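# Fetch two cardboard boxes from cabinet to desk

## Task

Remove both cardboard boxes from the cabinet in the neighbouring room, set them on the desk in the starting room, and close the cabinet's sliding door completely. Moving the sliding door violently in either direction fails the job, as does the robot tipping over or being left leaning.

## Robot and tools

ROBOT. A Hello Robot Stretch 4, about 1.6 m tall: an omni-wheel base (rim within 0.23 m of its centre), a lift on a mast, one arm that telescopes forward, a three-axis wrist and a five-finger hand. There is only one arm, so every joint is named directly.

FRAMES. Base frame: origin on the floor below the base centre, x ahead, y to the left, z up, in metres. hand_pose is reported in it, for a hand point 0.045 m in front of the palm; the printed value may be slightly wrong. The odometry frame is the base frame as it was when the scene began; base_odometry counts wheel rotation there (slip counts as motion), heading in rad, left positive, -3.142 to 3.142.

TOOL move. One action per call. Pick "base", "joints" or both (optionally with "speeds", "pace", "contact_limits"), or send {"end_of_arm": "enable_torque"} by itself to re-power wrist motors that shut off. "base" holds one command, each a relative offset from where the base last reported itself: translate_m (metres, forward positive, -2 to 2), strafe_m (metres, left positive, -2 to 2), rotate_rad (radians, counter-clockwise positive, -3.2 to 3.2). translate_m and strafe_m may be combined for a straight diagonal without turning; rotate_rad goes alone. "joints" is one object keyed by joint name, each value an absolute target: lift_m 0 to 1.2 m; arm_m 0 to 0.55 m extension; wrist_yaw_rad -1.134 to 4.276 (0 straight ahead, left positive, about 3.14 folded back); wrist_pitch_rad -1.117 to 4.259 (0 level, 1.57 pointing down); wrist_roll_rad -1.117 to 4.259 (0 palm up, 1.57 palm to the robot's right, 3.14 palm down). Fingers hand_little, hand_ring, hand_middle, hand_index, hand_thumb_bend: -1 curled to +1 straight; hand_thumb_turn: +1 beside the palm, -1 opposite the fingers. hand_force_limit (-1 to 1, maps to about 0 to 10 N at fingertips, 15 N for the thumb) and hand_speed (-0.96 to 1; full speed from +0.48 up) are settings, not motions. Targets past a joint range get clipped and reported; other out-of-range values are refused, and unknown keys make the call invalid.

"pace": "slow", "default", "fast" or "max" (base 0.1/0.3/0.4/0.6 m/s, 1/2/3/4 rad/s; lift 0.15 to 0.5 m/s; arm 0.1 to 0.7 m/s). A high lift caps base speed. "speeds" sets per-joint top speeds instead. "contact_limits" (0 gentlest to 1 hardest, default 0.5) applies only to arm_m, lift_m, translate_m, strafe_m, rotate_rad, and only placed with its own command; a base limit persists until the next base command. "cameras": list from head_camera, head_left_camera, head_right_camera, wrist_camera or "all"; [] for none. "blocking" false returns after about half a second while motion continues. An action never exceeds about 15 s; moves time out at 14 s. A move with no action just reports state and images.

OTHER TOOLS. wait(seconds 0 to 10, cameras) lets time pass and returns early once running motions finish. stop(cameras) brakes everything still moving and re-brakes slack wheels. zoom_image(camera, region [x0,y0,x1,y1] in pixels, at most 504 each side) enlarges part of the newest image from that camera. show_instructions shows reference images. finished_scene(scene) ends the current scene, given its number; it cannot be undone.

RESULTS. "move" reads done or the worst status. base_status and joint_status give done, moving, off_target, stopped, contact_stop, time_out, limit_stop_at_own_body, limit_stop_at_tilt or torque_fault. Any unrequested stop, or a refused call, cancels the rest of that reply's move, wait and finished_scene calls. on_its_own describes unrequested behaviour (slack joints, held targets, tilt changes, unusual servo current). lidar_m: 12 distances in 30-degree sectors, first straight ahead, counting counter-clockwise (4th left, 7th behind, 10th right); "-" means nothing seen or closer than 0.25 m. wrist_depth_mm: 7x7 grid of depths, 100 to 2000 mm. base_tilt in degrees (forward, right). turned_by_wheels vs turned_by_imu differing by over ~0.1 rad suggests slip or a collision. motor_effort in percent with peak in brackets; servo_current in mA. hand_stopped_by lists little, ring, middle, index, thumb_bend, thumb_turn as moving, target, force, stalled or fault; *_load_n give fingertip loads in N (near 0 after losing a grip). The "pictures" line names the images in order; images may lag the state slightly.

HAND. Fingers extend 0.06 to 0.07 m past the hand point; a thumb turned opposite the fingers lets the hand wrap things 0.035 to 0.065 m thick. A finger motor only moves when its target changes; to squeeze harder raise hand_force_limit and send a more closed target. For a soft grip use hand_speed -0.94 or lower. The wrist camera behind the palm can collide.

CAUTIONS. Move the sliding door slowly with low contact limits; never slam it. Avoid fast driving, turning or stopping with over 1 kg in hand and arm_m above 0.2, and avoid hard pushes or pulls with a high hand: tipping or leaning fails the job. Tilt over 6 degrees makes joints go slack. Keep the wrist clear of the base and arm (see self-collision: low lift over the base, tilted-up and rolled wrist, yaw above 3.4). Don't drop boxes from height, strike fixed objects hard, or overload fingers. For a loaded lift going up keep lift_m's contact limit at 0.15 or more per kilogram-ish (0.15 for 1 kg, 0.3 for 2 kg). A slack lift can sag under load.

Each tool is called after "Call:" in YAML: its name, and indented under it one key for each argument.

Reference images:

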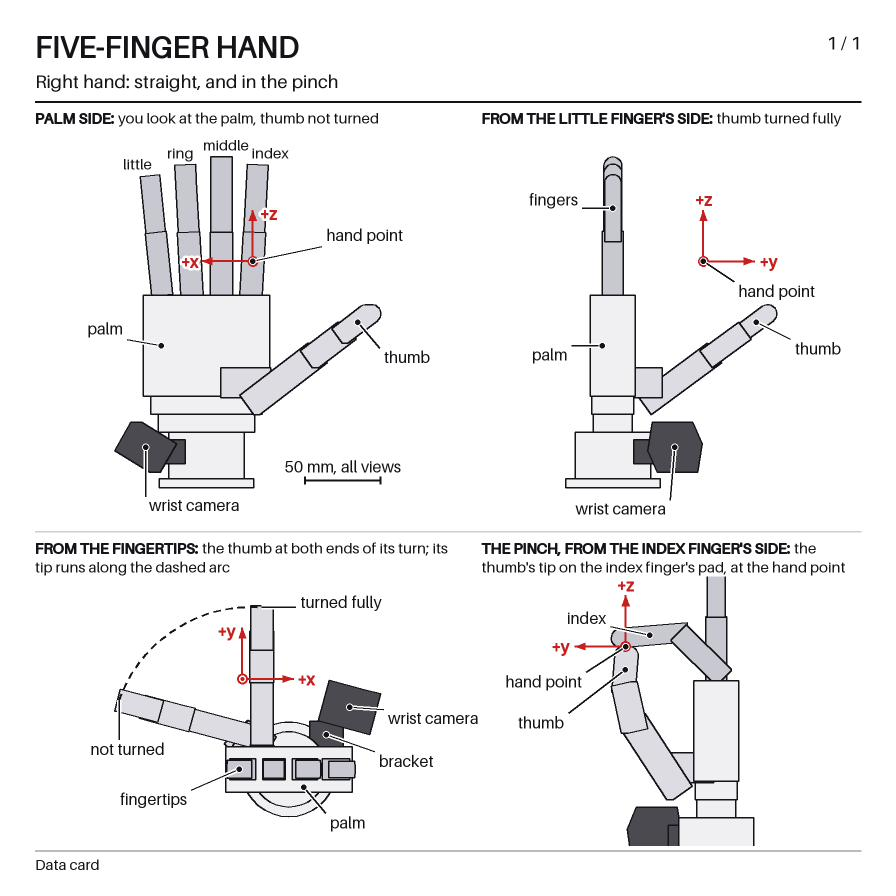

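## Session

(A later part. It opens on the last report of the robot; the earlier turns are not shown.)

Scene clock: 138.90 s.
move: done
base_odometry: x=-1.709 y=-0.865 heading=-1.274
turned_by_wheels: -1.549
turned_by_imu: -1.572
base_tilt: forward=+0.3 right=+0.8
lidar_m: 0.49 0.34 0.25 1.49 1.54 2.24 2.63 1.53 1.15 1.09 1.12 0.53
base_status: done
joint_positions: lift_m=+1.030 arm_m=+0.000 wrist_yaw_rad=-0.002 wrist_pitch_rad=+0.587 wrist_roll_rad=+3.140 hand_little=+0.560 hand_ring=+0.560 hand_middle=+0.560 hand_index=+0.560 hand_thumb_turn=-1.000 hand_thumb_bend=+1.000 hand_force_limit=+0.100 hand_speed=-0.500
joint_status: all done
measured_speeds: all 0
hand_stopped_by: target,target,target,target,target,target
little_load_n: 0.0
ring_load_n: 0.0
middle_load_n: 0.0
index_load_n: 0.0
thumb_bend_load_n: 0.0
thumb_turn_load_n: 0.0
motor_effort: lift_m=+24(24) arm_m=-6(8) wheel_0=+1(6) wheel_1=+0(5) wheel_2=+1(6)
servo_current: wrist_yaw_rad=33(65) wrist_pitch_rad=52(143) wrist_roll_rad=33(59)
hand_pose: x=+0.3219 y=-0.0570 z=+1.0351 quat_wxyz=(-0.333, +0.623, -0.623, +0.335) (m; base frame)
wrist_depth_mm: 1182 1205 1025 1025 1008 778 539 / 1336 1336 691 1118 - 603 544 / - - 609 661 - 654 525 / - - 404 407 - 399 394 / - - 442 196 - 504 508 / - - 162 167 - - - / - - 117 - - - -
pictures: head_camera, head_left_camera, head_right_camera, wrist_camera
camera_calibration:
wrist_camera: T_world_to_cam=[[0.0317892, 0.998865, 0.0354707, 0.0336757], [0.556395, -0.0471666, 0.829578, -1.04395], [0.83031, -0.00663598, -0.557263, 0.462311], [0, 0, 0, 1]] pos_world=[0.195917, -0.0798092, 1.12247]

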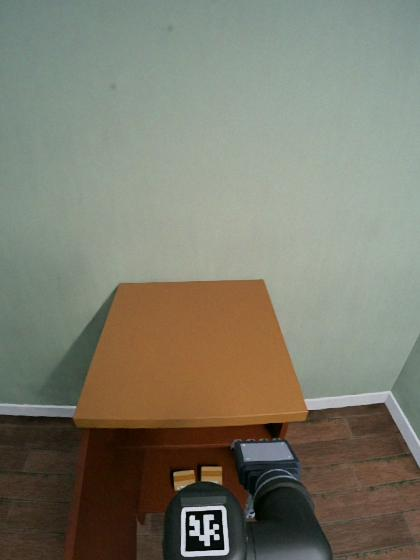

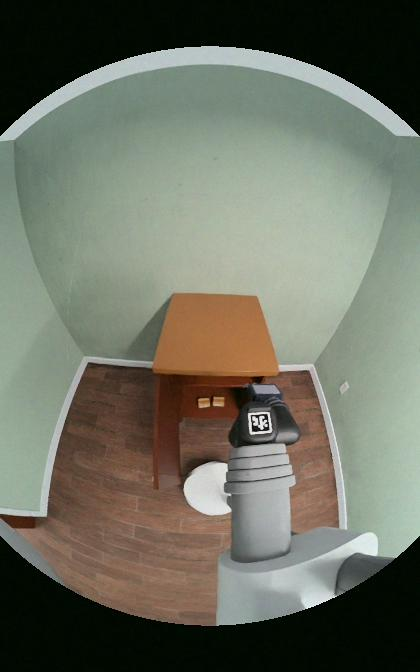

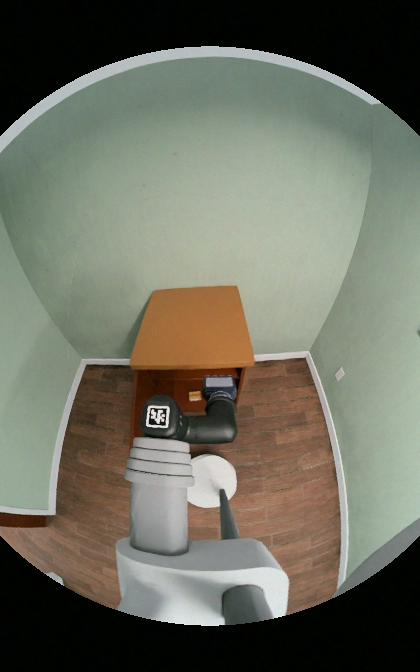

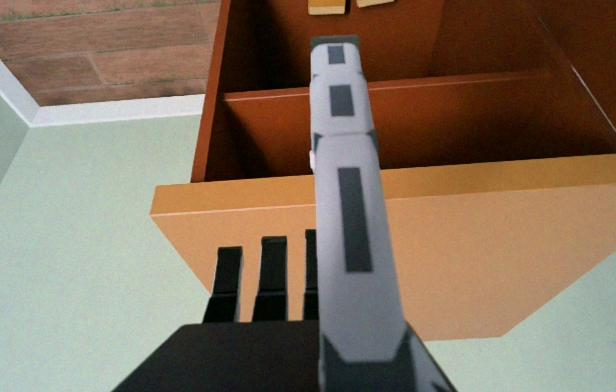

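Call:
move:
  base: {"strafe_m": 0.165}
  joints: {"lift_m": 0.26}
  pace: "slow"
  speeds: {"lift_m": 0.3}
  cameras: ["head_camera","wrist_camera","head_left_camera"]

Scene clock: 145.40 s.
move: done
base_odometry: x=-1.552 y=-0.817 heading=-1.274
turned_by_wheels: +0.000
turned_by_imu: -0.002
base_tilt: forward=+0.3 right=+0.7
lidar_m: 0.49 0.25 0.25 1.33 1.39 2.12 2.63 1.76 1.29 1.25 1.31 0.52
base_status: done
joint_positions: lift_m=+0.260 arm_m=+0.000 wrist_yaw_rad=-0.002 wrist_pitch_rad=+0.587 wrist_roll_rad=+3.140 hand_little=+0.560 hand_ring=+0.560 hand_middle=+0.560 hand_index=+0.560 hand_thumb_turn=-1.000 hand_thumb_bend=+1.000 hand_force_limit=+0.100 hand_speed=-0.500
joint_status: all done
measured_speeds: all 0
hand_stopped_by: target,target,target,target,target,target
little_load_n: 0.0
ring_load_n: 0.0
middle_load_n: 0.0
index_load_n: 0.0
thumb_bend_load_n: 0.0
thumb_turn_load_n: 0.0
motor_effort: lift_m=+18(23) arm_m=-6(6) wheel_0=+0(7) wheel_1=+2(6) wheel_2=+0(4)
servo_current: wrist_yaw_rad=39(85) wrist_pitch_rad=46(72) wrist_roll_rad=39(59)
hand_pose: x=+0.3219 y=-0.0570 z=+0.2656 quat_wxyz=(-0.333, +0.623, -0.623, +0.335) (m; base frame)
wrist_depth_mm: 373 375 379 382 377 387 392 / 427 433 433 436 433 449 452 / 496 504 504 517 - 508 517 / 569 525 512 512 - 469 330 / 459 445 430 197 - 404 327 / 427 521 174 168 - 392 325 / 407 517 117 - - - 325
pictures: head_camera, head_left_camera, wrist_camera
camera_calibration:
wrist_camera: T_world_to_cam=[[0.031784, 0.998865, 0.035476, 0.0609695], [0.55628, -0.0471672, 0.829656, -0.405597], [0.830387, -0.00663521, -0.557147, 0.0334421], [0, 0, 0, 1]] pos_world=[0.195918, -0.0798092, 0.352975]

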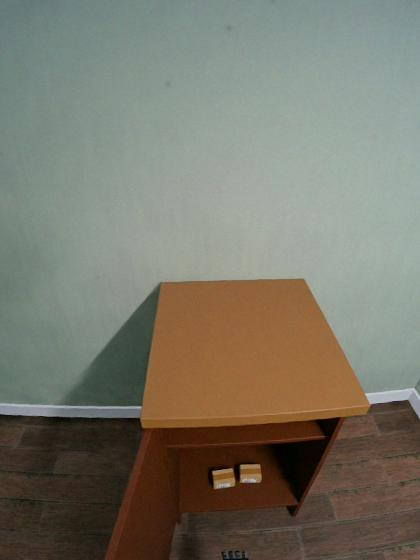

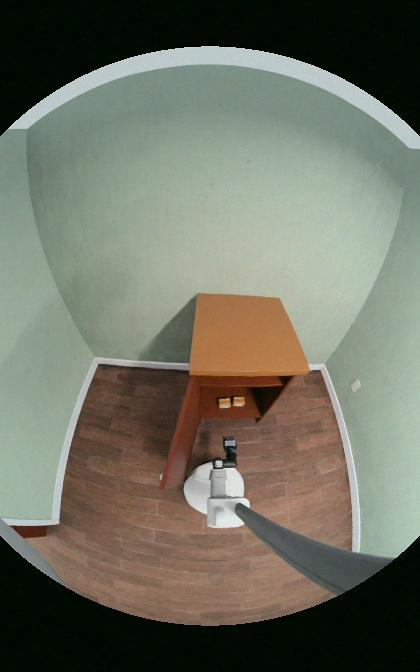

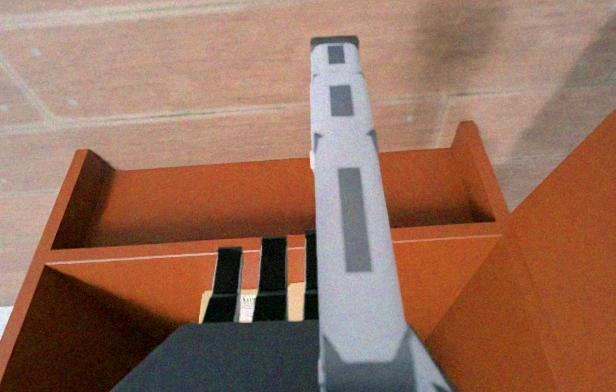

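Call:
zoom_image:
  camera: "head_camera"
  region: [170, 430, 310, 530]

Scaled by 3.600 from the camera's 420x560 image, which has a finer 1200x1600 frame.

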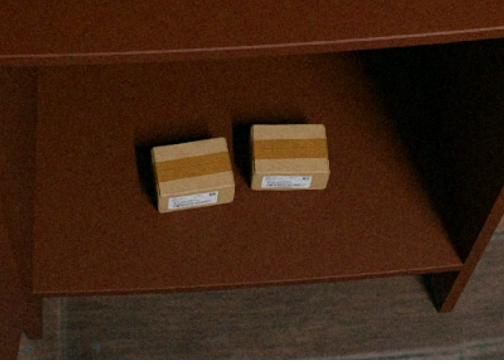

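Call:
move:
  joints: {"lift_m": 0.27, "arm_m": 0.352}
  speeds: {"arm_m": 0.2}
  cameras: ["wrist_camera"]

Scene clock: 149.17 s.
move: done
base_odometry: x=-1.552 y=-0.817 heading=-1.274
turned_by_wheels: +0.000
turned_by_imu: -0.002
base_tilt: forward=+0.4 right=+0.7
lidar_m: 0.49 0.25 0.25 1.30 1.37 2.13 2.62 1.77 1.32 1.25 1.31 0.53
base_status: not commanded
joint_positions: lift_m=+0.270 arm_m=+0.352 wrist_yaw_rad=-0.002 wrist_pitch_rad=+0.587 wrist_roll_rad=+3.140 hand_little=+0.560 hand_ring=+0.560 hand_middle=+0.560 hand_index=+0.560 hand_thumb_turn=-1.000 hand_thumb_bend=+1.000 hand_force_limit=+0.100 hand_speed=-0.500
joint_status: all done
measured_speeds: all 0
hand_stopped_by: target,target,target,target,target,target
little_load_n: 0.0
ring_load_n: 0.0
middle_load_n: 0.0
index_load_n: 0.0
thumb_bend_load_n: 0.0
thumb_turn_load_n: 0.0
motor_effort: lift_m=+24(27) arm_m=+6(8) wheel_0=+0(0) wheel_1=+1(1) wheel_2=+0(0)
servo_current: wrist_yaw_rad=46(65) wrist_pitch_rad=52(65) wrist_roll_rad=33(59)
hand_pose: x=+0.6736 y=-0.0570 z=+0.2751 quat_wxyz=(-0.333, +0.623, -0.623, +0.335) (m; base frame)
wrist_depth_mm: 197 200 191 174 200 210 211 / 183 185 187 177 233 242 243 / 204 205 268 209 - 285 270 / 330 334 336 342 - 336 285 / 397 424 404 196 - 382 286 / 433 559 174 167 - 362 286 / 433 525 117 - - - 291
pictures: wrist_camera
camera_calibration:
wrist_camera: T_world_to_cam=[[0.0317826, 0.998865, 0.0354782, 0.049454], [0.55621, -0.0471677, 0.829702, -0.609102], [0.830433, -0.00663676, -0.557078, -0.253363], [0, 0, 0, 1]] pos_world=[0.547618, -0.0798092, 0.362475]

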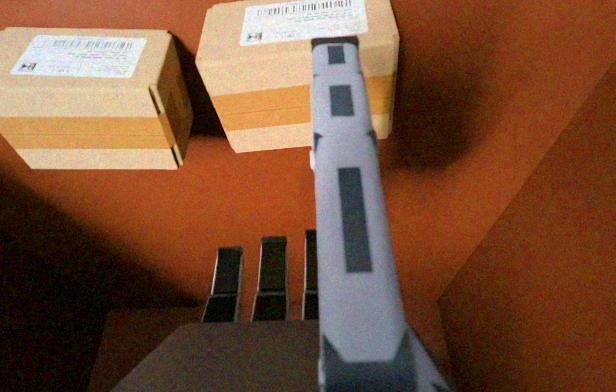

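Call:
move:
  base: {"strafe_m": -0.008}
  joints: {"arm_m": 0.359, "wrist_pitch_rad": 0.58, "lift_m": 0.24}
  pace: "slow"
  cameras: ["wrist_camera"]

Scene clock: 151.43 s.
move: done
base_odometry: x=-1.559 y=-0.820 heading=-1.274
turned_by_wheels: +0.000
turned_by_imu: -0.001
base_tilt: forward=+0.4 right=+0.8
lidar_m: 0.49 0.26 0.25 1.33 1.39 2.11 2.64 1.77 1.29 1.23 1.32 0.52
base_status: done
joint_positions: lift_m=+0.240 arm_m=+0.359 wrist_yaw_rad=-0.002 wrist_pitch_rad=+0.587 wrist_roll_rad=+3.140 hand_little=+0.560 hand_ring=+0.560 hand_middle=+0.560 hand_index=+0.560 hand_thumb_turn=-1.000 hand_thumb_bend=+1.000 hand_force_limit=+0.100 hand_speed=-0.500
joint_status: all done
measured_speeds: all 0
hand_stopped_by: target,target,target,target,target,target
little_load_n: 0.0
ring_load_n: 0.0
middle_load_n: 0.0
index_load_n: 0.0
thumb_bend_load_n: 0.0
thumb_turn_load_n: 0.0
motor_effort: lift_m=+18(24) arm_m=+6(7) wheel_0=-1(7) wheel_1=-1(5) wheel_2=+0(4)
servo_current: wrist_yaw_rad=20(59) wrist_pitch_rad=39(85) wrist_roll_rad=46(52)
hand_pose: x=+0.6806 y=-0.0570 z=+0.2457 quat_wxyz=(-0.333, +0.623, -0.623, +0.335) (m; base frame)
wrist_depth_mm: 173 178 171 166 160 178 179 / 167 173 153 148 142 206 206 / 162 167 198 165 - 242 243 / 195 197 286 300 - 293 282 / 353 359 343 197 - 353 298 / 424 484 174 167 - 377 300 / 421 517 117 - - - 301
pictures: wrist_camera
camera_calibration:
wrist_camera: T_world_to_cam=[[0.0317826, 0.998865, 0.0354782, 0.0502781], [0.55621, -0.0471677, 0.829702, -0.588519], [0.830433, -0.00663676, -0.557078, -0.275609], [0, 0, 0, 1]] pos_world=[0.554618, -0.0798092, 0.332975]

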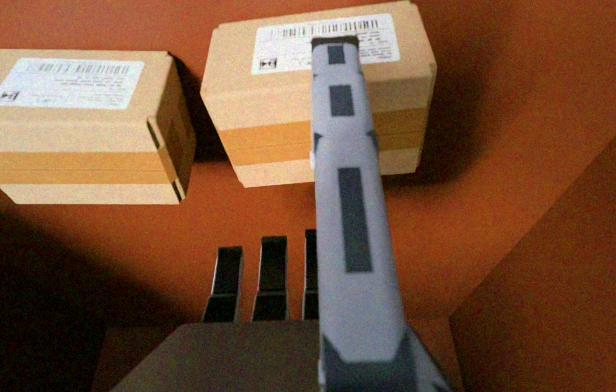

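Call:
move:
  joints: {"lift_m": 0.1985}
  pace: "slow"
  cameras: ["wrist_camera"]

Scene clock: 152.93 s.
move: done
base_odometry: x=-1.559 y=-0.820 heading=-1.274
turned_by_wheels: +0.000
turned_by_imu: -0.001
base_tilt: forward=+0.4 right=+0.7
lidar_m: 0.49 0.25 0.25 1.32 1.40 2.15 2.63 1.77 1.32 1.25 1.30 0.53
base_status: not commanded
joint_positions: lift_m=+0.199 arm_m=+0.359 wrist_yaw_rad=-0.002 wrist_pitch_rad=+0.587 wrist_roll_rad=+3.140 hand_little=+0.560 hand_ring=+0.560 hand_middle=+0.560 hand_index=+0.560 hand_thumb_turn=-1.000 hand_thumb_bend=+1.000 hand_force_limit=+0.100 hand_speed=-0.500
joint_status: all done
measured_speeds: all 0
hand_stopped_by: target,target,target,target,target,target
little_load_n: 0.0
ring_load_n: 0.0
middle_load_n: 0.0
index_load_n: 0.0
thumb_bend_load_n: 0.0
thumb_turn_load_n: 0.0
motor_effort: lift_m=+18(19) arm_m=+6(6) wheel_0=-1(1) wheel_1=-1(1) wheel_2=+0(0)
servo_current: wrist_yaw_rad=52(52) wrist_pitch_rad=46(59) wrist_roll_rad=33(52)
hand_pose: x=+0.6806 y=-0.0570 z=+0.2042 quat_wxyz=(-0.333, +0.623, -0.623, +0.335) (m; base frame)
wrist_depth_mm: 129 130 134 129 132 133 137 / 148 149 146 143 136 153 158 / 149 153 136 127 - 174 181 / 137 147 138 132 - 219 221 / 164 166 198 160 - 278 271 / 357 362 174 167 - 355 300 / 424 504 117 - - - 301
pictures: wrist_camera
camera_calibration:
wrist_camera: T_world_to_cam=[[0.0317826, 0.998865, 0.0354782, 0.0517504], [0.55621, -0.0471677, 0.829702, -0.554086], [0.830433, -0.00663676, -0.557078, -0.298728], [0, 0, 0, 1]] pos_world=[0.554618, -0.0798092, 0.291475]

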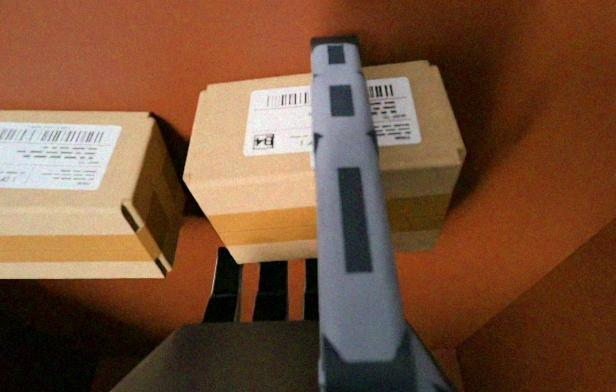

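Call:
move:
  joints: {"hand_speed": -0.9, "hand_force_limit": -0.2, "hand_index": -0.2, "hand_middle": -0.2, "hand_ring": -0.2, "hand_little": -0.2, "hand_thumb_bend": 0.0}
  cameras: ["wrist_camera"]

Call:
move:
  joints: {"hand_force_limit": 0.0, "hand_index": -0.25, "hand_middle": -0.25}

Call:
move:
  joints: {"lift_m": 0.26}
  pace: "slow"
  cameras: ["wrist_camera"]

Scene clock: 157.60 s.
move: off_target
base_odometry: x=-1.559 y=-0.820 heading=-1.274
turned_by_wheels: +0.000
turned_by_imu: -0.002
base_tilt: forward=+0.3 right=+0.8
lidar_m: 0.49 0.26 0.25 1.33 1.38 2.14 2.62 1.75 1.32 1.23 1.28 0.52
base_status: not commanded
joint_positions: lift_m=+0.199 arm_m=+0.359 wrist_yaw_rad=-0.002 wrist_pitch_rad=+0.587 wrist_roll_rad=+3.140 hand_little=+0.124 hand_ring=+0.161 hand_middle=+0.162 hand_index=+0.134 hand_thumb_turn=-1.000 hand_thumb_bend=+0.805 hand_force_limit=-0.200 hand_speed=-0.900
joint_status: hand_little off_target (ended at +0.124, target -0.200); hand_ring off_target (ended at +0.161, target -0.200); hand_middle off_target (ended at +0.162, target -0.200); hand_index off_target (ended at +0.134, target -0.200); hand_thumb_bend off_target (ended at +0.805, target +0.000); the others done
measured_speeds: all 0
hand_stopped_by: force,force,force,force,force,target
little_load_n: 5.0
ring_load_n: 1.5
middle_load_n: 1.5
index_load_n: 4.5
thumb_bend_load_n: 11.0
thumb_turn_load_n: 6.0
motor_effort: lift_m=+17(18) arm_m=+6(6) wheel_0=-1(1) wheel_1=-1(1) wheel_2=+0(0)
servo_current: wrist_yaw_rad=39(59) wrist_pitch_rad=52(72) wrist_roll_rad=33(52)
hand_pose: x=+0.6806 y=-0.0570 z=+0.2042 quat_wxyz=(-0.333, +0.623, -0.623, +0.335) (m; base frame)
wrist_depth_mm: 130 131 134 132 132 133 137 / 148 150 143 143 136 153 158 / 149 153 129 121 - 174 181 / 137 147 138 132 - 220 221 / 165 167 171 160 - 279 271 / 357 362 159 153 - 355 300 / 418 508 117 - - - 301
pictures: wrist_camera
camera_calibration:
wrist_camera: T_world_to_cam=[[0.0317779, 0.998865, 0.0354799, 0.0517526], [0.556164, -0.0471661, 0.829733, -0.55407], [0.830465, -0.00663445, -0.557032, -0.298759], [0, 0, 0, 1]] pos_world=[0.554618, -0.0798092, 0.291476]

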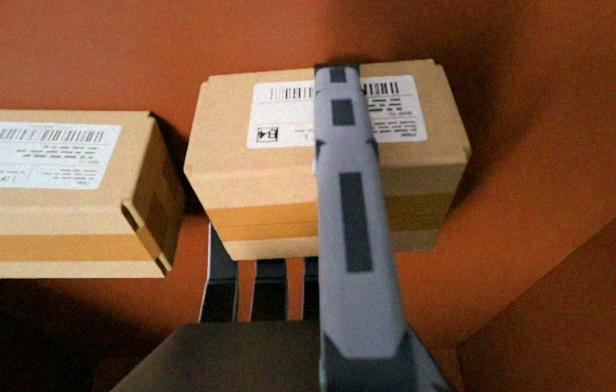

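Scene clock: 158.03 s.
move: off_target
base_odometry: x=-1.559 y=-0.820 heading=-1.274
turned_by_wheels: +0.000
turned_by_imu: +0.000
base_tilt: forward=+0.3 right=+0.7
lidar_m: 0.50 0.25 0.25 1.31 1.39 2.13 2.61 1.75 1.31 1.23 1.29 0.53
base_status: not commanded
joint_positions: lift_m=+0.199 arm_m=+0.359 wrist_yaw_rad=-0.002 wrist_pitch_rad=+0.587 wrist_roll_rad=+3.140 hand_little=+0.124 hand_ring=+0.161 hand_middle=+0.146 hand_index=+0.127 hand_thumb_turn=-1.000 hand_thumb_bend=+0.806 hand_force_limit=+0.000 hand_speed=-0.900
joint_status: hand_middle off_target (ended at +0.146, target -0.250); hand_index off_target (ended at +0.127, target -0.250); the others done
measured_speeds: all 0
hand_stopped_by: force,force,force,force,force,target
little_load_n: 3.0
ring_load_n: 0.0
middle_load_n: 8.0
index_load_n: 4.5
thumb_bend_load_n: 13.5
thumb_turn_load_n: 4.5
motor_effort: lift_m=+18(18) arm_m=+5(6) wheel_0=-1(1) wheel_1=-1(1) wheel_2=+0(0)
servo_current: wrist_yaw_rad=39(59) wrist_pitch_rad=33(65) wrist_roll_rad=59(59)
hand_pose: x=+0.6807 y=-0.0570 z=+0.2042 quat_wxyz=(-0.333, +0.623, -0.623, +0.335) (m; base frame)
wrist_depth_mm: 129 131 134 132 132 133 137 / 149 150 143 142 135 153 158 / 149 153 128 121 - 175 182 / 136 147 138 132 128 219 222 / 165 167 171 160 - 279 272 / 359 364 159 152 - 357 300 / 421 508 117 - - - 303
pictures: none

Scene clock: 159.43 s.
move: done
base_odometry: x=-1.559 y=-0.820 heading=-1.274
turned_by_wheels: +0.000
turned_by_imu: -0.001
base_tilt: forward=+0.3 right=+0.7
lidar_m: 0.49 0.25 0.25 1.29 1.40 2.15 2.63 1.76 1.31 1.23 1.31 0.53
base_status: not commanded
joint_positions: lift_m=+0.260 arm_m=+0.359 wrist_yaw_rad=-0.002 wrist_pitch_rad=+0.587 wrist_roll_rad=+3.140 hand_little=+0.124 hand_ring=+0.161 hand_middle=+0.146 hand_index=+0.127 hand_thumb_turn=-1.000 hand_thumb_bend=+0.806 hand_force_limit=+0.000 hand_speed=-0.900
joint_status: all done
measured_speeds: all 0
hand_stopped_by: force,force,force,force,force,target
little_load_n: 3.0
ring_load_n: 0.0
middle_load_n: 7.5
index_load_n: 4.5
thumb_bend_load_n: 13.5
thumb_turn_load_n: 4.5
motor_effort: lift_m=+25(27) arm_m=+6(6) wheel_0=-1(1) wheel_1=-1(1) wheel_2=+0(0)
servo_current: wrist_yaw_rad=39(59) wrist_pitch_rad=46(65) wrist_roll_rad=46(59)
hand_pose: x=+0.6807 y=-0.0570 z=+0.2651 quat_wxyz=(-0.333, +0.623, -0.623, +0.335) (m; base frame)
wrist_depth_mm: 185 188 196 198 198 198 200 / 171 173 212 142 135 222 229 / 189 197 129 121 - 260 268 / 314 317 213 132 129 329 297 / 384 399 173 160 - 379 298 / 421 539 159 152 - 382 301 / 421 525 117 - - - 301
pictures: wrist_camera
camera_calibration:
wrist_camera: T_world_to_cam=[[0.0317765, 0.998865, 0.0354821, 0.0495918], [0.556095, -0.0471666, 0.829779, -0.604579], [0.830511, -0.006636, -0.556963, -0.264885], [0, 0, 0, 1]] pos_world=[0.554618, -0.0798092, 0.352376]

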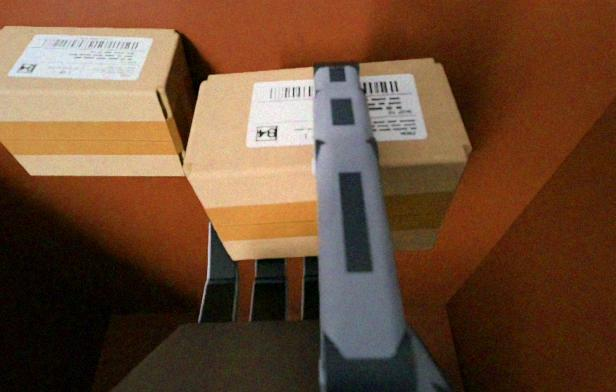

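Call:
move:
  joints: {"arm_m": 0.06}
  speeds: {"arm_m": 0.25}

Call:
move:
  joints: {"arm_m": 0.02, "lift_m": 1.0}
  speeds: {"lift_m": 0.3, "arm_m": 0.1}
  cameras: ["wrist_camera"]

Call:
move:
  base: {"translate_m": -0.03, "strafe_m": -0.17}
  pace: "slow"
  cameras: ["head_left_camera"]

Scene clock: 162.67 s.
move: done
base_odometry: x=-1.559 y=-0.820 heading=-1.274
turned_by_wheels: +0.000
turned_by_imu: -0.001
base_tilt: forward=+0.4 right=+0.7
lidar_m: 0.48 0.25 0.25 1.33 1.40 2.13 2.63 1.75 1.30 1.25 1.30 0.53
base_status: not commanded
joint_positions: lift_m=+0.260 arm_m=+0.060 wrist_yaw_rad=-0.002 wrist_pitch_rad=+0.587 wrist_roll_rad=+3.140 hand_little=+0.124 hand_ring=+0.161 hand_middle=+0.146 hand_index=+0.127 hand_thumb_turn=-1.000 hand_thumb_bend=+0.806 hand_force_limit=+0.000 hand_speed=-0.900
joint_status: all done
measured_speeds: all 0
hand_stopped_by: force,force,force,force,force,target
little_load_n: 2.5
ring_load_n: 0.5
middle_load_n: 7.5
index_load_n: 4.5
thumb_bend_load_n: 14.0
thumb_turn_load_n: 4.5
motor_effort: lift_m=+25(25) arm_m=-5(8) wheel_0=-1(1) wheel_1=-1(1) wheel_2=+0(0)
servo_current: wrist_yaw_rad=39(65) wrist_pitch_rad=59(65) wrist_roll_rad=26(52)
hand_pose: x=+0.3819 y=-0.0570 z=+0.2651 quat_wxyz=(-0.333, +0.623, -0.623, +0.335) (m; base frame)
wrist_depth_mm: 373 377 379 379 379 382 387 / 427 430 410 142 136 427 442 / 469 480 128 120 - 384 500 / 413 445 364 132 128 362 325 / 377 402 172 160 - 399 325 / 407 521 159 152 - 402 317 / 399 521 117 - - - 319
pictures: none

Scene clock: 166.40 s.
move: done
base_odometry: x=-1.559 y=-0.820 heading=-1.274
turned_by_wheels: +0.000
turned_by_imu: -0.002
base_tilt: forward=+0.4 right=+0.8
lidar_m: 0.49 0.27 0.25 1.33 1.38 2.14 2.61 1.74 1.30 1.25 1.31 0.52
base_status: not commanded
joint_positions: lift_m=+1.000 arm_m=+0.020 wrist_yaw_rad=-0.002 wrist_pitch_rad=+0.587 wrist_roll_rad=+3.140 hand_little=+0.124 hand_ring=+0.161 hand_middle=+0.146 hand_index=+0.127 hand_thumb_turn=-1.000 hand_thumb_bend=+0.806 hand_force_limit=+0.000 hand_speed=-0.900
joint_status: all done
measured_speeds: all 0
hand_stopped_by: force,force,force,force,force,target
little_load_n: 2.5
ring_load_n: 0.0
middle_load_n: 7.5
index_load_n: 4.5
thumb_bend_load_n: 14.0
thumb_turn_load_n: 4.5
motor_effort: lift_m=+24(29) arm_m=-6(7) wheel_0=-1(1) wheel_1=-1(1) wheel_2=+0(0)
servo_current: wrist_yaw_rad=33(65) wrist_pitch_rad=39(65) wrist_roll_rad=33(59)
hand_pose: x=+0.3419 y=-0.0570 z=+1.0051 quat_wxyz=(-0.333, +0.623, -0.623, +0.335) (m; base frame)
wrist_depth_mm: 1160 750 1008 991 866 466 342 / 1336 634 891 142 135 410 340 / 492 585 128 120 - 384 351 / 379 379 359 132 129 359 362 / 394 402 173 160 - 397 - / - 544 159 152 - - - / - - 117 - - - -
pictures: wrist_camera
camera_calibration:
wrist_camera: T_world_to_cam=[[0.0317765, 0.998865, 0.0354821, 0.0340977], [0.556095, -0.0471666, 0.829779, -1.03027], [0.830511, -0.006636, -0.556963, 0.428561], [0, 0, 0, 1]] pos_world=[0.215918, -0.0798092, 1.09238]

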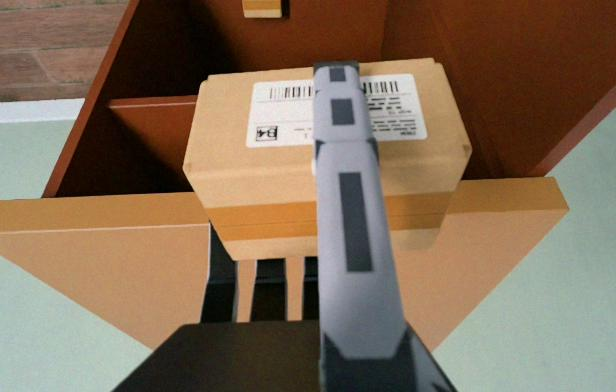

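Scene clock: 169.33 s.
move: done
base_odometry: x=-1.731 y=-0.841 heading=-1.274
turned_by_wheels: +0.000
turned_by_imu: -0.002
base_tilt: forward=+0.4 right=+0.7
lidar_m: 0.52 0.46 0.37 0.37 1.56 2.22 2.60 1.51 1.12 1.07 1.13 0.56
base_status: done
joint_positions: lift_m=+1.000 arm_m=+0.020 wrist_yaw_rad=-0.002 wrist_pitch_rad=+0.587 wrist_roll_rad=+3.140 hand_little=+0.124 hand_ring=+0.161 hand_middle=+0.146 hand_index=+0.127 hand_thumb_turn=-1.000 hand_thumb_bend=+0.806 hand_force_limit=+0.000 hand_speed=-0.900
joint_status: not commanded
measured_speeds: all 0
hand_stopped_by: force,force,force,force,force,target
little_load_n: 2.5
ring_load_n: 0.5
middle_load_n: 7.5
index_load_n: 4.5
thumb_bend_load_n: 13.5
thumb_turn_load_n: 4.5
motor_effort: lift_m=+24(25) arm_m=-6(6) wheel_0=+0(8) wheel_1=-1(6) wheel_2=+2(5)
servo_current: wrist_yaw_rad=46(59) wrist_pitch_rad=39(72) wrist_roll_rad=59(59)
hand_pose: x=+0.3419 y=-0.0570 z=+1.0051 quat_wxyz=(-0.333, +0.623, -0.623, +0.335) (m; base frame)
wrist_depth_mm: 1138 1160 1118 991 991 809 544 / 1308 1336 741 142 135 707 559 / - - 124 120 - - 569 / - - 121 132 129 387 394 / - - 173 161 - 418 424 / - - 154 152 - 580 549 / - - 117 - - - -
pictures: head_left_camera

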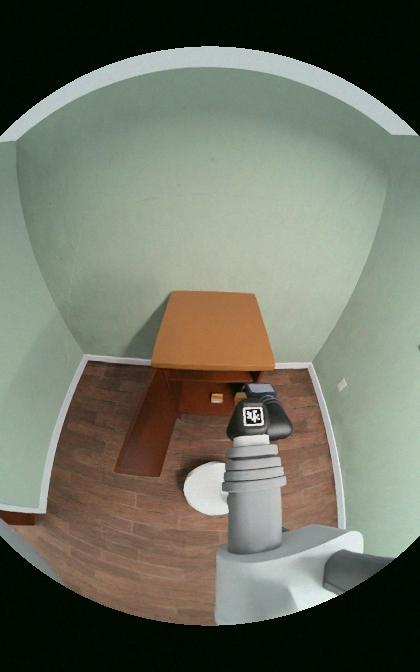

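Call:
move:
  base: {"translate_m": -1.3, "strafe_m": 0.93}
  joints: {"wrist_yaw_rad": 1.57}
  speeds: {"wrist_yaw_rad": 0.6}
  cameras: ["head_camera","head_left_camera"]

Scene clock: 176.37 s.
move: done
base_odometry: x=-1.222 y=+0.675 heading=-1.274
turned_by_wheels: +0.000
turned_by_imu: +0.000
base_tilt: forward=+0.4 right=+0.8
lidar_m: 2.31 0.84 0.78 2.73 0.66 0.87 1.29 1.35 1.84 1.96 2.10 1.45
base_status: done
joint_positions: lift_m=+1.000 arm_m=+0.020 wrist_yaw_rad=+1.567 wrist_pitch_rad=+0.587 wrist_roll_rad=+3.140 hand_little=+0.124 hand_ring=+0.161 hand_middle=+0.146 hand_index=+0.127 hand_thumb_turn=-1.000 hand_thumb_bend=+0.806 hand_force_limit=+0.000 hand_speed=-0.900
joint_status: all done
measured_speeds: all 0
hand_stopped_by: force,force,force,force,force,target
little_load_n: 3.0
ring_load_n: 0.5
middle_load_n: 8.0
index_load_n: 4.5
thumb_bend_load_n: 14.0
thumb_turn_load_n: 4.5
motor_effort: lift_m=+24(25) arm_m=-6(6) wheel_0=+0(11) wheel_1=+1(5) wheel_2=-2(11)
servo_current: wrist_yaw_rad=46(91) wrist_pitch_rad=59(65) wrist_roll_rad=46(59)
hand_pose: x=+0.2482 y=+0.1508 z=+1.0052 quat_wxyz=(-0.472, +0.881, -0.001, +0.001) (m; base frame)
wrist_depth_mm: - 1025 1160 1182 1182 1182 960 / - 904 1060 142 136 1336 878 / - 788 124 121 - - 1576 / - 723 854 132 129 - - / - 778 173 160 - - - / 597 723 159 158 - - - / 549 - 117 - - - -
pictures: head_camera, head_left_camera

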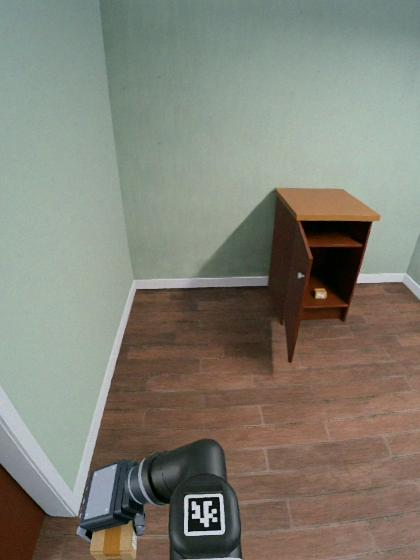

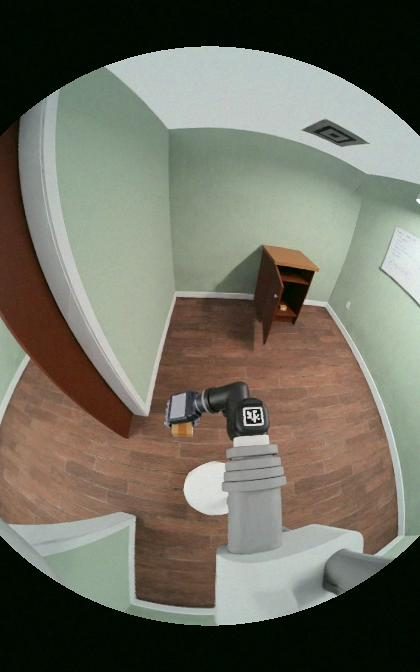

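Call:
move:
  base: {"translate_m": 0.02, "strafe_m": 0.25}
  joints: {"arm_m": 0.0}

Call:
move:
  base: {"strafe_m": 1.75}
  cameras: ["head_camera"]

Scene clock: 182.97 s.
move: done
base_odometry: x=-0.977 y=+0.729 heading=-1.274
turned_by_wheels: +0.000
turned_by_imu: -0.001
base_tilt: forward=+0.4 right=+0.8
lidar_m: 1.35 0.65 0.58 2.48 0.51 0.50 1.31 1.35 1.88 2.22 2.32 1.52
base_status: done
joint_positions: lift_m=+1.000 arm_m=+0.000 wrist_yaw_rad=+1.567 wrist_pitch_rad=+0.587 wrist_roll_rad=+3.140 hand_little=+0.124 hand_ring=+0.161 hand_middle=+0.146 hand_index=+0.127 hand_thumb_turn=-1.000 hand_thumb_bend=+0.806 hand_force_limit=+0.000 hand_speed=-0.900
joint_status: all done
measured_speeds: all 0
hand_stopped_by: force,force,force,force,force,target
little_load_n: 3.0
ring_load_n: 0.5
middle_load_n: 8.0
index_load_n: 4.5
thumb_bend_load_n: 14.0
thumb_turn_load_n: 4.5
motor_effort: lift_m=+24(24) arm_m=-5(7) wheel_0=+0(9) wheel_1=-2(10) wheel_2=+0(6)
servo_current: wrist_yaw_rad=46(65) wrist_pitch_rad=39(65) wrist_roll_rad=46(59)
hand_pose: x=+0.2283 y=+0.1508 z=+1.0052 quat_wxyz=(-0.472, +0.881, -0.001, +0.001) (m; base frame)
wrist_depth_mm: 591 - 820 1160 1205 1229 1205 / 525 732 741 142 135 1366 1397 / - 647 128 120 - - 1708 / - 585 554 132 129 - - / - 530 173 160 - - - / - 488 159 158 - - - / 442 449 117 - - - -
pictures: none

Scene clock: 190.13 s.
move: done
base_odometry: x=+0.697 y=+1.240 heading=-1.274
turned_by_wheels: +0.000
turned_by_imu: +0.004
base_tilt: forward=+0.3 right=+0.7
lidar_m: 1.61 1.02 0.77 0.72 0.76 1.08 1.28 1.33 1.29 1.26 1.22 1.67
base_status: done
joint_positions: lift_m=+1.000 arm_m=+0.000 wrist_yaw_rad=+1.567 wrist_pitch_rad=+0.587 wrist_roll_rad=+3.140 hand_little=+0.124 hand_ring=+0.161 hand_middle=+0.146 hand_index=+0.127 hand_thumb_turn=-1.000 hand_thumb_bend=+0.806 hand_force_limit=+0.000 hand_speed=-0.900
joint_status: not commanded
measured_speeds: all 0
hand_stopped_by: force,force,force,force,force,target
little_load_n: 3.0
ring_load_n: 0.5
middle_load_n: 7.5
index_load_n: 4.5
thumb_bend_load_n: 14.0
thumb_turn_load_n: 4.5
motor_effort: lift_m=+24(24) arm_m=-6(6) wheel_0=+1(11) wheel_1=-1(9) wheel_2=+1(6)
servo_current: wrist_yaw_rad=39(65) wrist_pitch_rad=39(78) wrist_roll_rad=52(59)
hand_pose: x=+0.2283 y=+0.1508 z=+1.0052 quat_wxyz=(-0.472, +0.881, -0.001, +0.001) (m; base frame)
wrist_depth_mm: 1182 1182 1182 1160 1160 1160 1160 / - - 139 139 135 - - / - - 124 121 - - - / - - - 132 129 - - / - - 159 160 - - - / - - 153 152 - - - / - - 117 - - - -
pictures: head_camera

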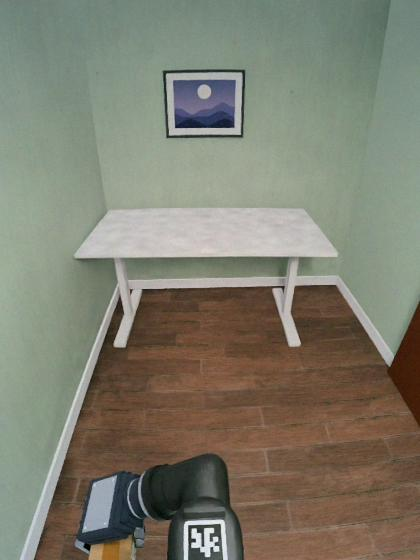

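Call:
move:
  base: {"translate_m": 1.235}
  joints: {"wrist_yaw_rad": 0.0, "lift_m": 0.87}
  speeds: {"wrist_yaw_rad": 0.8}

Call:
move:
  joints: {"arm_m": 0.27, "lift_m": 0.82}
  speeds: {"arm_m": 0.2}
  cameras: ["head_camera","wrist_camera"]

Scene clock: 195.97 s.
move: done
base_odometry: x=+1.058 y=+0.059 heading=-1.274
turned_by_wheels: +0.000
turned_by_imu: -0.002
base_tilt: forward=+0.4 right=+0.6
lidar_m: 0.38 0.41 0.60 0.69 0.75 1.06 2.53 2.03 1.25 1.20 0.53 0.41
base_status: done
joint_positions: lift_m=+0.870 arm_m=+0.000 wrist_yaw_rad=+0.003 wrist_pitch_rad=+0.587 wrist_roll_rad=+3.140 hand_little=+0.124 hand_ring=+0.161 hand_middle=+0.146 hand_index=+0.127 hand_thumb_turn=-1.000 hand_thumb_bend=+0.806 hand_force_limit=+0.000 hand_speed=-0.900
joint_status: all done
measured_speeds: all 0
hand_stopped_by: force,force,force,force,force,target
little_load_n: 2.5
ring_load_n: 0.0
middle_load_n: 7.5
index_load_n: 4.5
thumb_bend_load_n: 13.5
thumb_turn_load_n: 4.5
motor_effort: lift_m=+18(22) arm_m=-5(6) wheel_0=+1(7) wheel_1=+0(7) wheel_2=+0(11)
servo_current: wrist_yaw_rad=46(104) wrist_pitch_rad=46(65) wrist_roll_rad=46(65)
hand_pose: x=+0.3221 y=-0.0563 z=+0.8756 quat_wxyz=(-0.334, +0.625, -0.622, +0.334) (m; base frame)
wrist_depth_mm: 1025 1008 1025 1060 1042 1060 1008 / 1182 1182 1118 142 135 1182 1255 / - - 124 121 - - - / - - - 132 129 - - / - - 160 160 - - - / - - 154 153 - - - / - - 117 - - - -
pictures: none

Scene clock: 198.10 s.
move: done
base_odometry: x=+1.058 y=+0.059 heading=-1.274
turned_by_wheels: +0.000
turned_by_imu: -0.001
base_tilt: forward=+0.4 right=+0.8
lidar_m: 0.39 0.42 0.58 0.72 0.75 1.05 2.52 2.02 1.26 1.20 0.54 0.40
base_status: not commanded
joint_positions: lift_m=+0.820 arm_m=+0.270 wrist_yaw_rad=+0.002 wrist_pitch_rad=+0.587 wrist_roll_rad=+3.140 hand_little=+0.124 hand_ring=+0.161 hand_middle=+0.146 hand_index=+0.127 hand_thumb_turn=-1.000 hand_thumb_bend=+0.806 hand_force_limit=+0.000 hand_speed=-0.900
joint_status: all done
measured_speeds: all 0
hand_stopped_by: force,force,force,force,force,target
little_load_n: 3.0
ring_load_n: 0.0
middle_load_n: 8.0
index_load_n: 4.5
thumb_bend_load_n: 14.0
thumb_turn_load_n: 4.5
motor_effort: lift_m=+18(21) arm_m=+6(8) wheel_0=+1(1) wheel_1=-1(1) wheel_2=+0(0)
servo_current: wrist_yaw_rad=52(65) wrist_pitch_rad=59(65) wrist_roll_rad=20(52)
hand_pose: x=+0.5919 y=-0.0564 z=+0.8256 quat_wxyz=(-0.334, +0.625, -0.622, +0.334) (m; base frame)
wrist_depth_mm: - - - - - - - / - - 138 139 135 - - / - - 124 121 - - - / - - - 132 128 - - / - - 159 160 - - - / - - 154 152 - - - / - - 117 - - - -
pictures: head_camera, wrist_camera
camera_calibration:
wrist_camera: T_world_to_cam=[[0.027448, 0.998993, 0.0354911, 0.0344205], [0.556254, -0.0447638, 0.829806, -1.02031], [0.830559, -0.00303439, -0.556923, 0.121093], [0, 0, 0, 1]] pos_world=[0.466032, -0.0796914, 0.912876]

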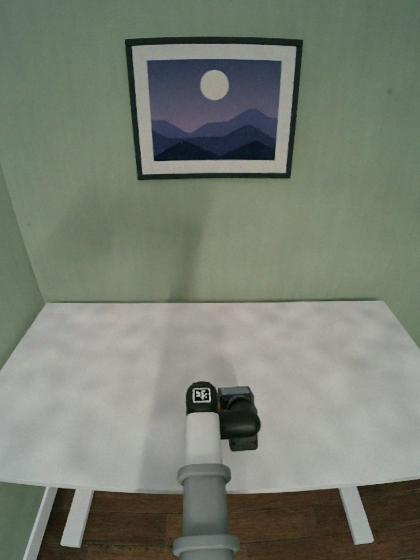

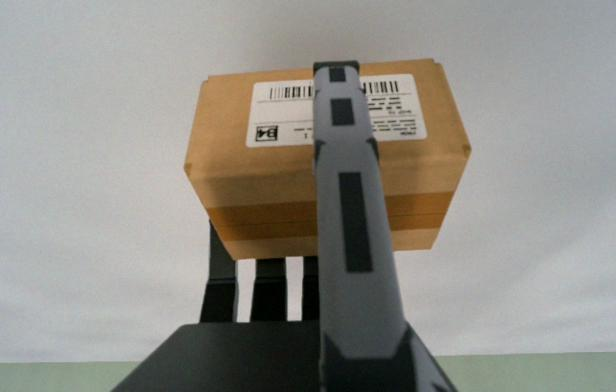

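Call:
move:
  joints: {"lift_m": 0.796}
  speeds: {"lift_m": 0.1}

Call:
move:
  joints: {"lift_m": 0.7905}
  speeds: {"lift_m": 0.05}
  cameras: ["wrist_camera"]

Scene clock: 199.30 s.
move: done
base_odometry: x=+1.058 y=+0.059 heading=-1.274
turned_by_wheels: +0.000
turned_by_imu: +0.000
base_tilt: forward=+0.3 right=+0.7
lidar_m: 0.38 0.44 0.61 0.71 0.75 1.04 2.52 2.02 1.25 1.20 0.57 0.39
base_status: not commanded
joint_positions: lift_m=+0.796 arm_m=+0.270 wrist_yaw_rad=+0.002 wrist_pitch_rad=+0.587 wrist_roll_rad=+3.140 hand_little=+0.124 hand_ring=+0.161 hand_middle=+0.146 hand_index=+0.127 hand_thumb_turn=-1.000 hand_thumb_bend=+0.806 hand_force_limit=+0.000 hand_speed=-0.900
joint_status: all done
measured_speeds: all 0
hand_stopped_by: force,force,force,force,force,target
little_load_n: 2.5
ring_load_n: 0.5
middle_load_n: 7.5
index_load_n: 4.5
thumb_bend_load_n: 13.5
thumb_turn_load_n: 4.5
motor_effort: lift_m=+17(19) arm_m=+6(6) wheel_0=+1(1) wheel_1=+0(1) wheel_2=+0(0)
servo_current: wrist_yaw_rad=65(65) wrist_pitch_rad=39(59) wrist_roll_rad=46(52)
hand_pose: x=+0.5919 y=-0.0564 z=+0.8017 quat_wxyz=(-0.334, +0.625, -0.622, +0.334) (m; base frame)
wrist_depth_mm: - - - - - - - / - - 138 139 135 - - / - - 124 121 - - - / - - - 132 129 - - / - - 160 160 - - - / - - 154 152 - - - / - - 117 - - - -
pictures: none

Scene clock: 199.87 s.
move: done
base_odometry: x=+1.058 y=+0.059 heading=-1.274
turned_by_wheels: +0.000
turned_by_imu: +0.000
base_tilt: forward=+0.3 right=+0.8
lidar_m: 0.39 0.43 0.57 0.71 0.74 1.05 2.50 2.02 1.26 1.20 0.58 0.40
base_status: not commanded
joint_positions: lift_m=+0.791 arm_m=+0.270 wrist_yaw_rad=+0.002 wrist_pitch_rad=+0.582 wrist_roll_rad=+3.140 hand_little=+0.124 hand_ring=+0.161 hand_middle=+0.146 hand_index=+0.127 hand_thumb_turn=-1.000 hand_thumb_bend=+0.806 hand_force_limit=+0.000 hand_speed=-0.900
joint_status: all done
measured_speeds: all 0
hand_stopped_by: force,force,force,force,force,target
little_load_n: 2.0
ring_load_n: 0.0
middle_load_n: 6.5
index_load_n: 5.5
thumb_bend_load_n: 13.0
thumb_turn_load_n: 4.0
motor_effort: lift_m=+13(18) arm_m=+5(6) wheel_0=+1(1) wheel_1=+0(1) wheel_2=+0(0)
servo_current: wrist_yaw_rad=13(59) wrist_pitch_rad=39(59) wrist_roll_rad=46(59)
hand_pose: x=+0.5928 y=-0.0564 z=+0.7974 quat_wxyz=(-0.336, +0.624, -0.621, +0.336) (m; base frame)
wrist_depth_mm: - - - - - - - / - - 138 139 135 - - / - - 124 121 - - - / - - - 130 127 - - / - - 158 159 - - - / - - 154 - - - - / - - 117 - - - -
pictures: wrist_camera
camera_calibration:
wrist_camera: T_world_to_cam=[[0.0272584, 0.998993, 0.0356354, 0.035395], [0.551803, -0.0447626, 0.832772, -0.99712], [0.833529, -0.00303634, -0.552468, 0.099346], [0, 0, 0, 1]] pos_world=[0.466442, -0.0796914, 0.883998]

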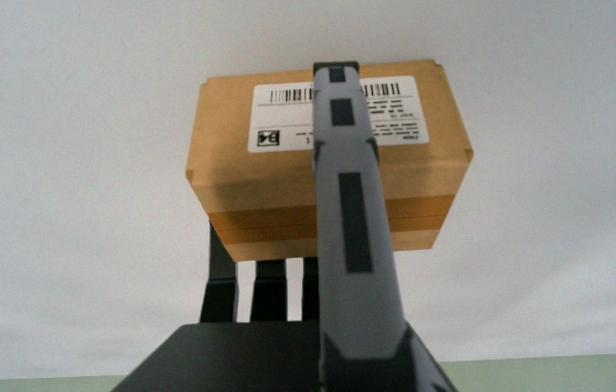

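Call:
move:
  joints: {"hand_speed": -0.6, "hand_thumb_bend": 1.0, "hand_index": 0.56, "hand_middle": 0.56, "hand_ring": 0.56, "hand_little": 0.56}

Call:
move:
  joints: {"lift_m": 0.87}
  speeds: {"lift_m": 0.12}

Call:
move:
  joints: {"arm_m": 0.0, "lift_m": 1.0}
  cameras: ["head_camera"]

Call:
move:
  base: {"translate_m": -1.235}
  joints: {"wrist_yaw_rad": 1.57}

Call:
move:
  base: {"strafe_m": -0.75}
  cameras: ["head_right_camera","head_camera"]

Scene clock: 201.17 s.
move: done
base_odometry: x=+1.058 y=+0.059 heading=-1.274
turned_by_wheels: +0.000
turned_by_imu: -0.001
base_tilt: forward=+0.3 right=+0.8
lidar_m: 0.38 0.43 0.58 0.70 0.75 1.05 2.51 2.02 1.25 1.20 0.54 0.41
base_status: not commanded
joint_positions: lift_m=+0.791 arm_m=+0.270 wrist_yaw_rad=+0.002 wrist_pitch_rad=+0.583 wrist_roll_rad=+3.140 hand_little=+0.560 hand_ring=+0.560 hand_middle=+0.560 hand_index=+0.560 hand_thumb_turn=-1.000 hand_thumb_bend=+1.000 hand_force_limit=+0.000 hand_speed=-0.600
joint_status: all done
measured_speeds: all 0
hand_stopped_by: target,target,target,target,target,target
little_load_n: -0.5
ring_load_n: 0.0
middle_load_n: 0.0
index_load_n: 0.0
thumb_bend_load_n: 0.0
thumb_turn_load_n: 0.0
motor_effort: lift_m=+19(19) arm_m=+6(6) wheel_0=+1(1) wheel_1=-1(1) wheel_2=-1(1)
servo_current: wrist_yaw_rad=33(59) wrist_pitch_rad=46(52) wrist_roll_rad=46(52)
hand_pose: x=+0.5927 y=-0.0564 z=+0.7967 quat_wxyz=(-0.335, +0.624, -0.621, +0.335) (m; base frame)
wrist_depth_mm: - - - - - - - / - - - - 136 - - / - - 133 127 - - - / - - - 123 - - - / - - 148 150 - - - / - - 162 168 - - - / - - 117 - - - -
pictures: none

Scene clock: 202.50 s.
move: done
base_odometry: x=+1.058 y=+0.059 heading=-1.274
turned_by_wheels: +0.000
turned_by_imu: -0.001
base_tilt: forward=+0.3 right=+0.7
lidar_m: 0.38 0.42 0.57 0.70 0.75 1.04 2.50 2.01 1.26 1.20 0.55 0.41
base_status: not commanded
joint_positions: lift_m=+0.870 arm_m=+0.270 wrist_yaw_rad=+0.002 wrist_pitch_rad=+0.583 wrist_roll_rad=+3.140 hand_little=+0.560 hand_ring=+0.560 hand_middle=+0.560 hand_index=+0.560 hand_thumb_turn=-1.000 hand_thumb_bend=+1.000 hand_force_limit=+0.000 hand_speed=-0.600
joint_status: all done
measured_speeds: all 0
hand_stopped_by: target,target,target,target,target,target
little_load_n: 0.0
ring_load_n: -0.5
middle_load_n: 0.0
index_load_n: 0.0
thumb_bend_load_n: 0.0
thumb_turn_load_n: 0.0
motor_effort: lift_m=+24(28) arm_m=+5(6) wheel_0=+1(1) wheel_1=-1(1) wheel_2=-1(1)
servo_current: wrist_yaw_rad=52(59) wrist_pitch_rad=52(59) wrist_roll_rad=39(52)
hand_pose: x=+0.5927 y=-0.0564 z=+0.8758 quat_wxyz=(-0.335, +0.624, -0.621, +0.335) (m; base frame)
wrist_depth_mm: - - 166 166 163 - - / - - 185 186 - - - / - - - - - - - / - - - - - - - / - - - 196 - - - / - - 161 167 - - - / - - 117 - - - -
pictures: none

Scene clock: 204.43 s.
move: done
base_odometry: x=+1.058 y=+0.059 heading=-1.274
turned_by_wheels: +0.000
turned_by_imu: -0.001
base_tilt: forward=+0.4 right=+0.8
lidar_m: 0.38 0.41 0.58 0.72 0.75 1.06 2.51 2.01 1.24 1.21 0.56 0.40
base_status: not commanded
joint_positions: lift_m=+1.000 arm_m=+0.000 wrist_yaw_rad=+0.002 wrist_pitch_rad=+0.583 wrist_roll_rad=+3.140 hand_little=+0.560 hand_ring=+0.560 hand_middle=+0.560 hand_index=+0.560 hand_thumb_turn=-1.000 hand_thumb_bend=+1.000 hand_force_limit=+0.000 hand_speed=-0.600
joint_status: all done
measured_speeds: all 0
hand_stopped_by: target,target,target,target,target,target
little_load_n: 0.0
ring_load_n: 0.0
middle_load_n: 0.0
index_load_n: 0.0
thumb_bend_load_n: 0.0
thumb_turn_load_n: 0.0
motor_effort: lift_m=+24(28) arm_m=-6(7) wheel_0=+1(1) wheel_1=-1(1) wheel_2=-1(1)
servo_current: wrist_yaw_rad=33(65) wrist_pitch_rad=26(59) wrist_roll_rad=46(59)
hand_pose: x=+0.3229 y=-0.0564 z=+1.0058 quat_wxyz=(-0.335, +0.624, -0.621, +0.335) (m; base frame)
wrist_depth_mm: 1138 1118 1138 1160 1138 - - / - - - - - - - / - - - - - - - / - - - - - - - / - - - 196 - - - / - - 162 167 - - - / - - 117 - - - -
pictures: head_camera

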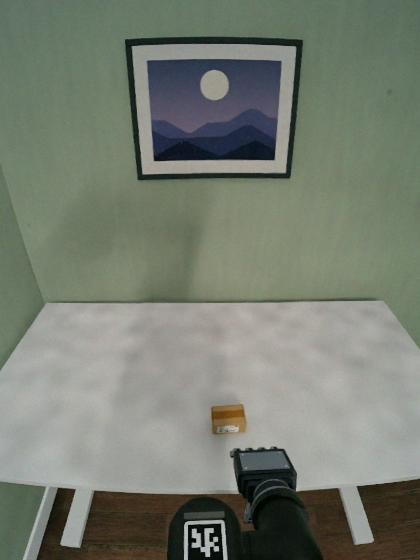

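Scene clock: 210.03 s.
move: done
base_odometry: x=+0.697 y=+1.240 heading=-1.274
turned_by_wheels: +0.000
turned_by_imu: -0.003
base_tilt: forward=+0.3 right=+0.7
lidar_m: 1.61 1.03 0.76 0.72 0.77 1.09 1.27 1.33 1.29 1.26 1.22 1.68
base_status: done
joint_positions: lift_m=+1.000 arm_m=+0.000 wrist_yaw_rad=+1.567 wrist_pitch_rad=+0.583 wrist_roll_rad=+3.140 hand_little=+0.560 hand_ring=+0.560 hand_middle=+0.560 hand_index=+0.560 hand_thumb_turn=-1.000 hand_thumb_bend=+1.000 hand_force_limit=+0.000 hand_speed=-0.600
joint_status: all done
measured_speeds: all 0
hand_stopped_by: target,target,target,target,target,target
little_load_n: 0.0
ring_load_n: 0.0
middle_load_n: 0.0
index_load_n: 0.0
thumb_bend_load_n: 0.0
thumb_turn_load_n: 0.0
motor_effort: lift_m=+24(24) arm_m=-5(6) wheel_0=+1(8) wheel_1=+0(5) wheel_2=+0(10)
servo_current: wrist_yaw_rad=33(124) wrist_pitch_rad=39(59) wrist_roll_rad=46(59)
hand_pose: x=+0.2282 y=+0.1516 z=+1.0058 quat_wxyz=(-0.474, +0.880, -0.001, +0.001) (m; base frame)
wrist_depth_mm: 1160 1182 1182 1160 1160 1182 1182 / - - - - - - - / - - - - - - - / - - - - - - - / - - - 196 - - - / - - 162 167 - - - / - - 117 - - - -
pictures: none

Scene clock: 213.87 s.
move: done
base_odometry: x=-0.021 y=+1.021 heading=-1.274
turned_by_wheels: +0.000
turned_by_imu: -0.004
base_tilt: forward=+0.3 right=+0.8
lidar_m: 1.59 1.68 1.54 1.47 1.53 1.35 1.27 0.74 0.62 3.20 0.55 0.56
base_status: done
joint_positions: lift_m=+1.000 arm_m=+0.000 wrist_yaw_rad=+1.567 wrist_pitch_rad=+0.583 wrist_roll_rad=+3.140 hand_little=+0.560 hand_ring=+0.560 hand_middle=+0.560 hand_index=+0.560 hand_thumb_turn=-1.000 hand_thumb_bend=+1.000 hand_force_limit=+0.000 hand_speed=-0.600
joint_status: not commanded
measured_speeds: all 0
hand_stopped_by: target,target,target,target,target,target
little_load_n: 0.0
ring_load_n: 0.0
middle_load_n: 0.0
index_load_n: 0.0
thumb_bend_load_n: 0.0
thumb_turn_load_n: 0.0
motor_effort: lift_m=+23(24) arm_m=-5(6) wheel_0=-2(10) wheel_1=+1(9) wheel_2=+1(4)
servo_current: wrist_yaw_rad=26(59) wrist_pitch_rad=46(59) wrist_roll_rad=39(65)
hand_pose: x=+0.2282 y=+0.1516 z=+1.0059 quat_wxyz=(-0.474, +0.880, -0.001, +0.001) (m; base frame)
wrist_depth_mm: 1138 1138 1160 1205 1160 1205 1205 / 1336 1366 1366 1336 - 1397 1430 / 1576 1537 1576 1618 - 1661 1661 / 1808 1808 - - - - - / - - - 196 - - - / - - 162 167 - - - / - - 117 - - - -
pictures: head_camera, head_right_camera

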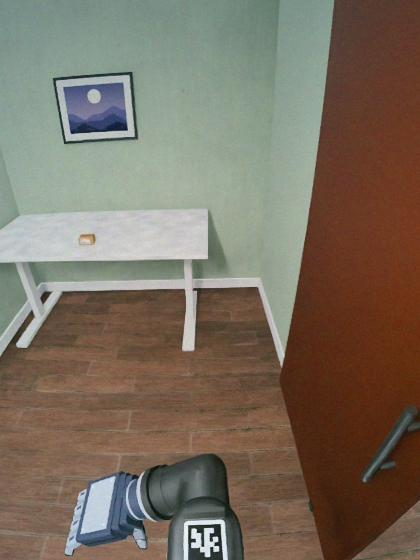

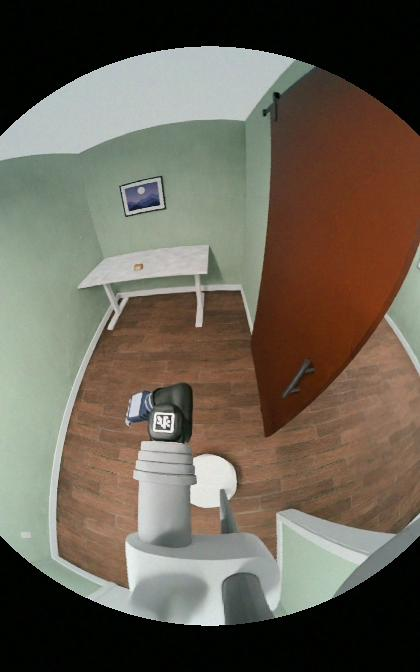

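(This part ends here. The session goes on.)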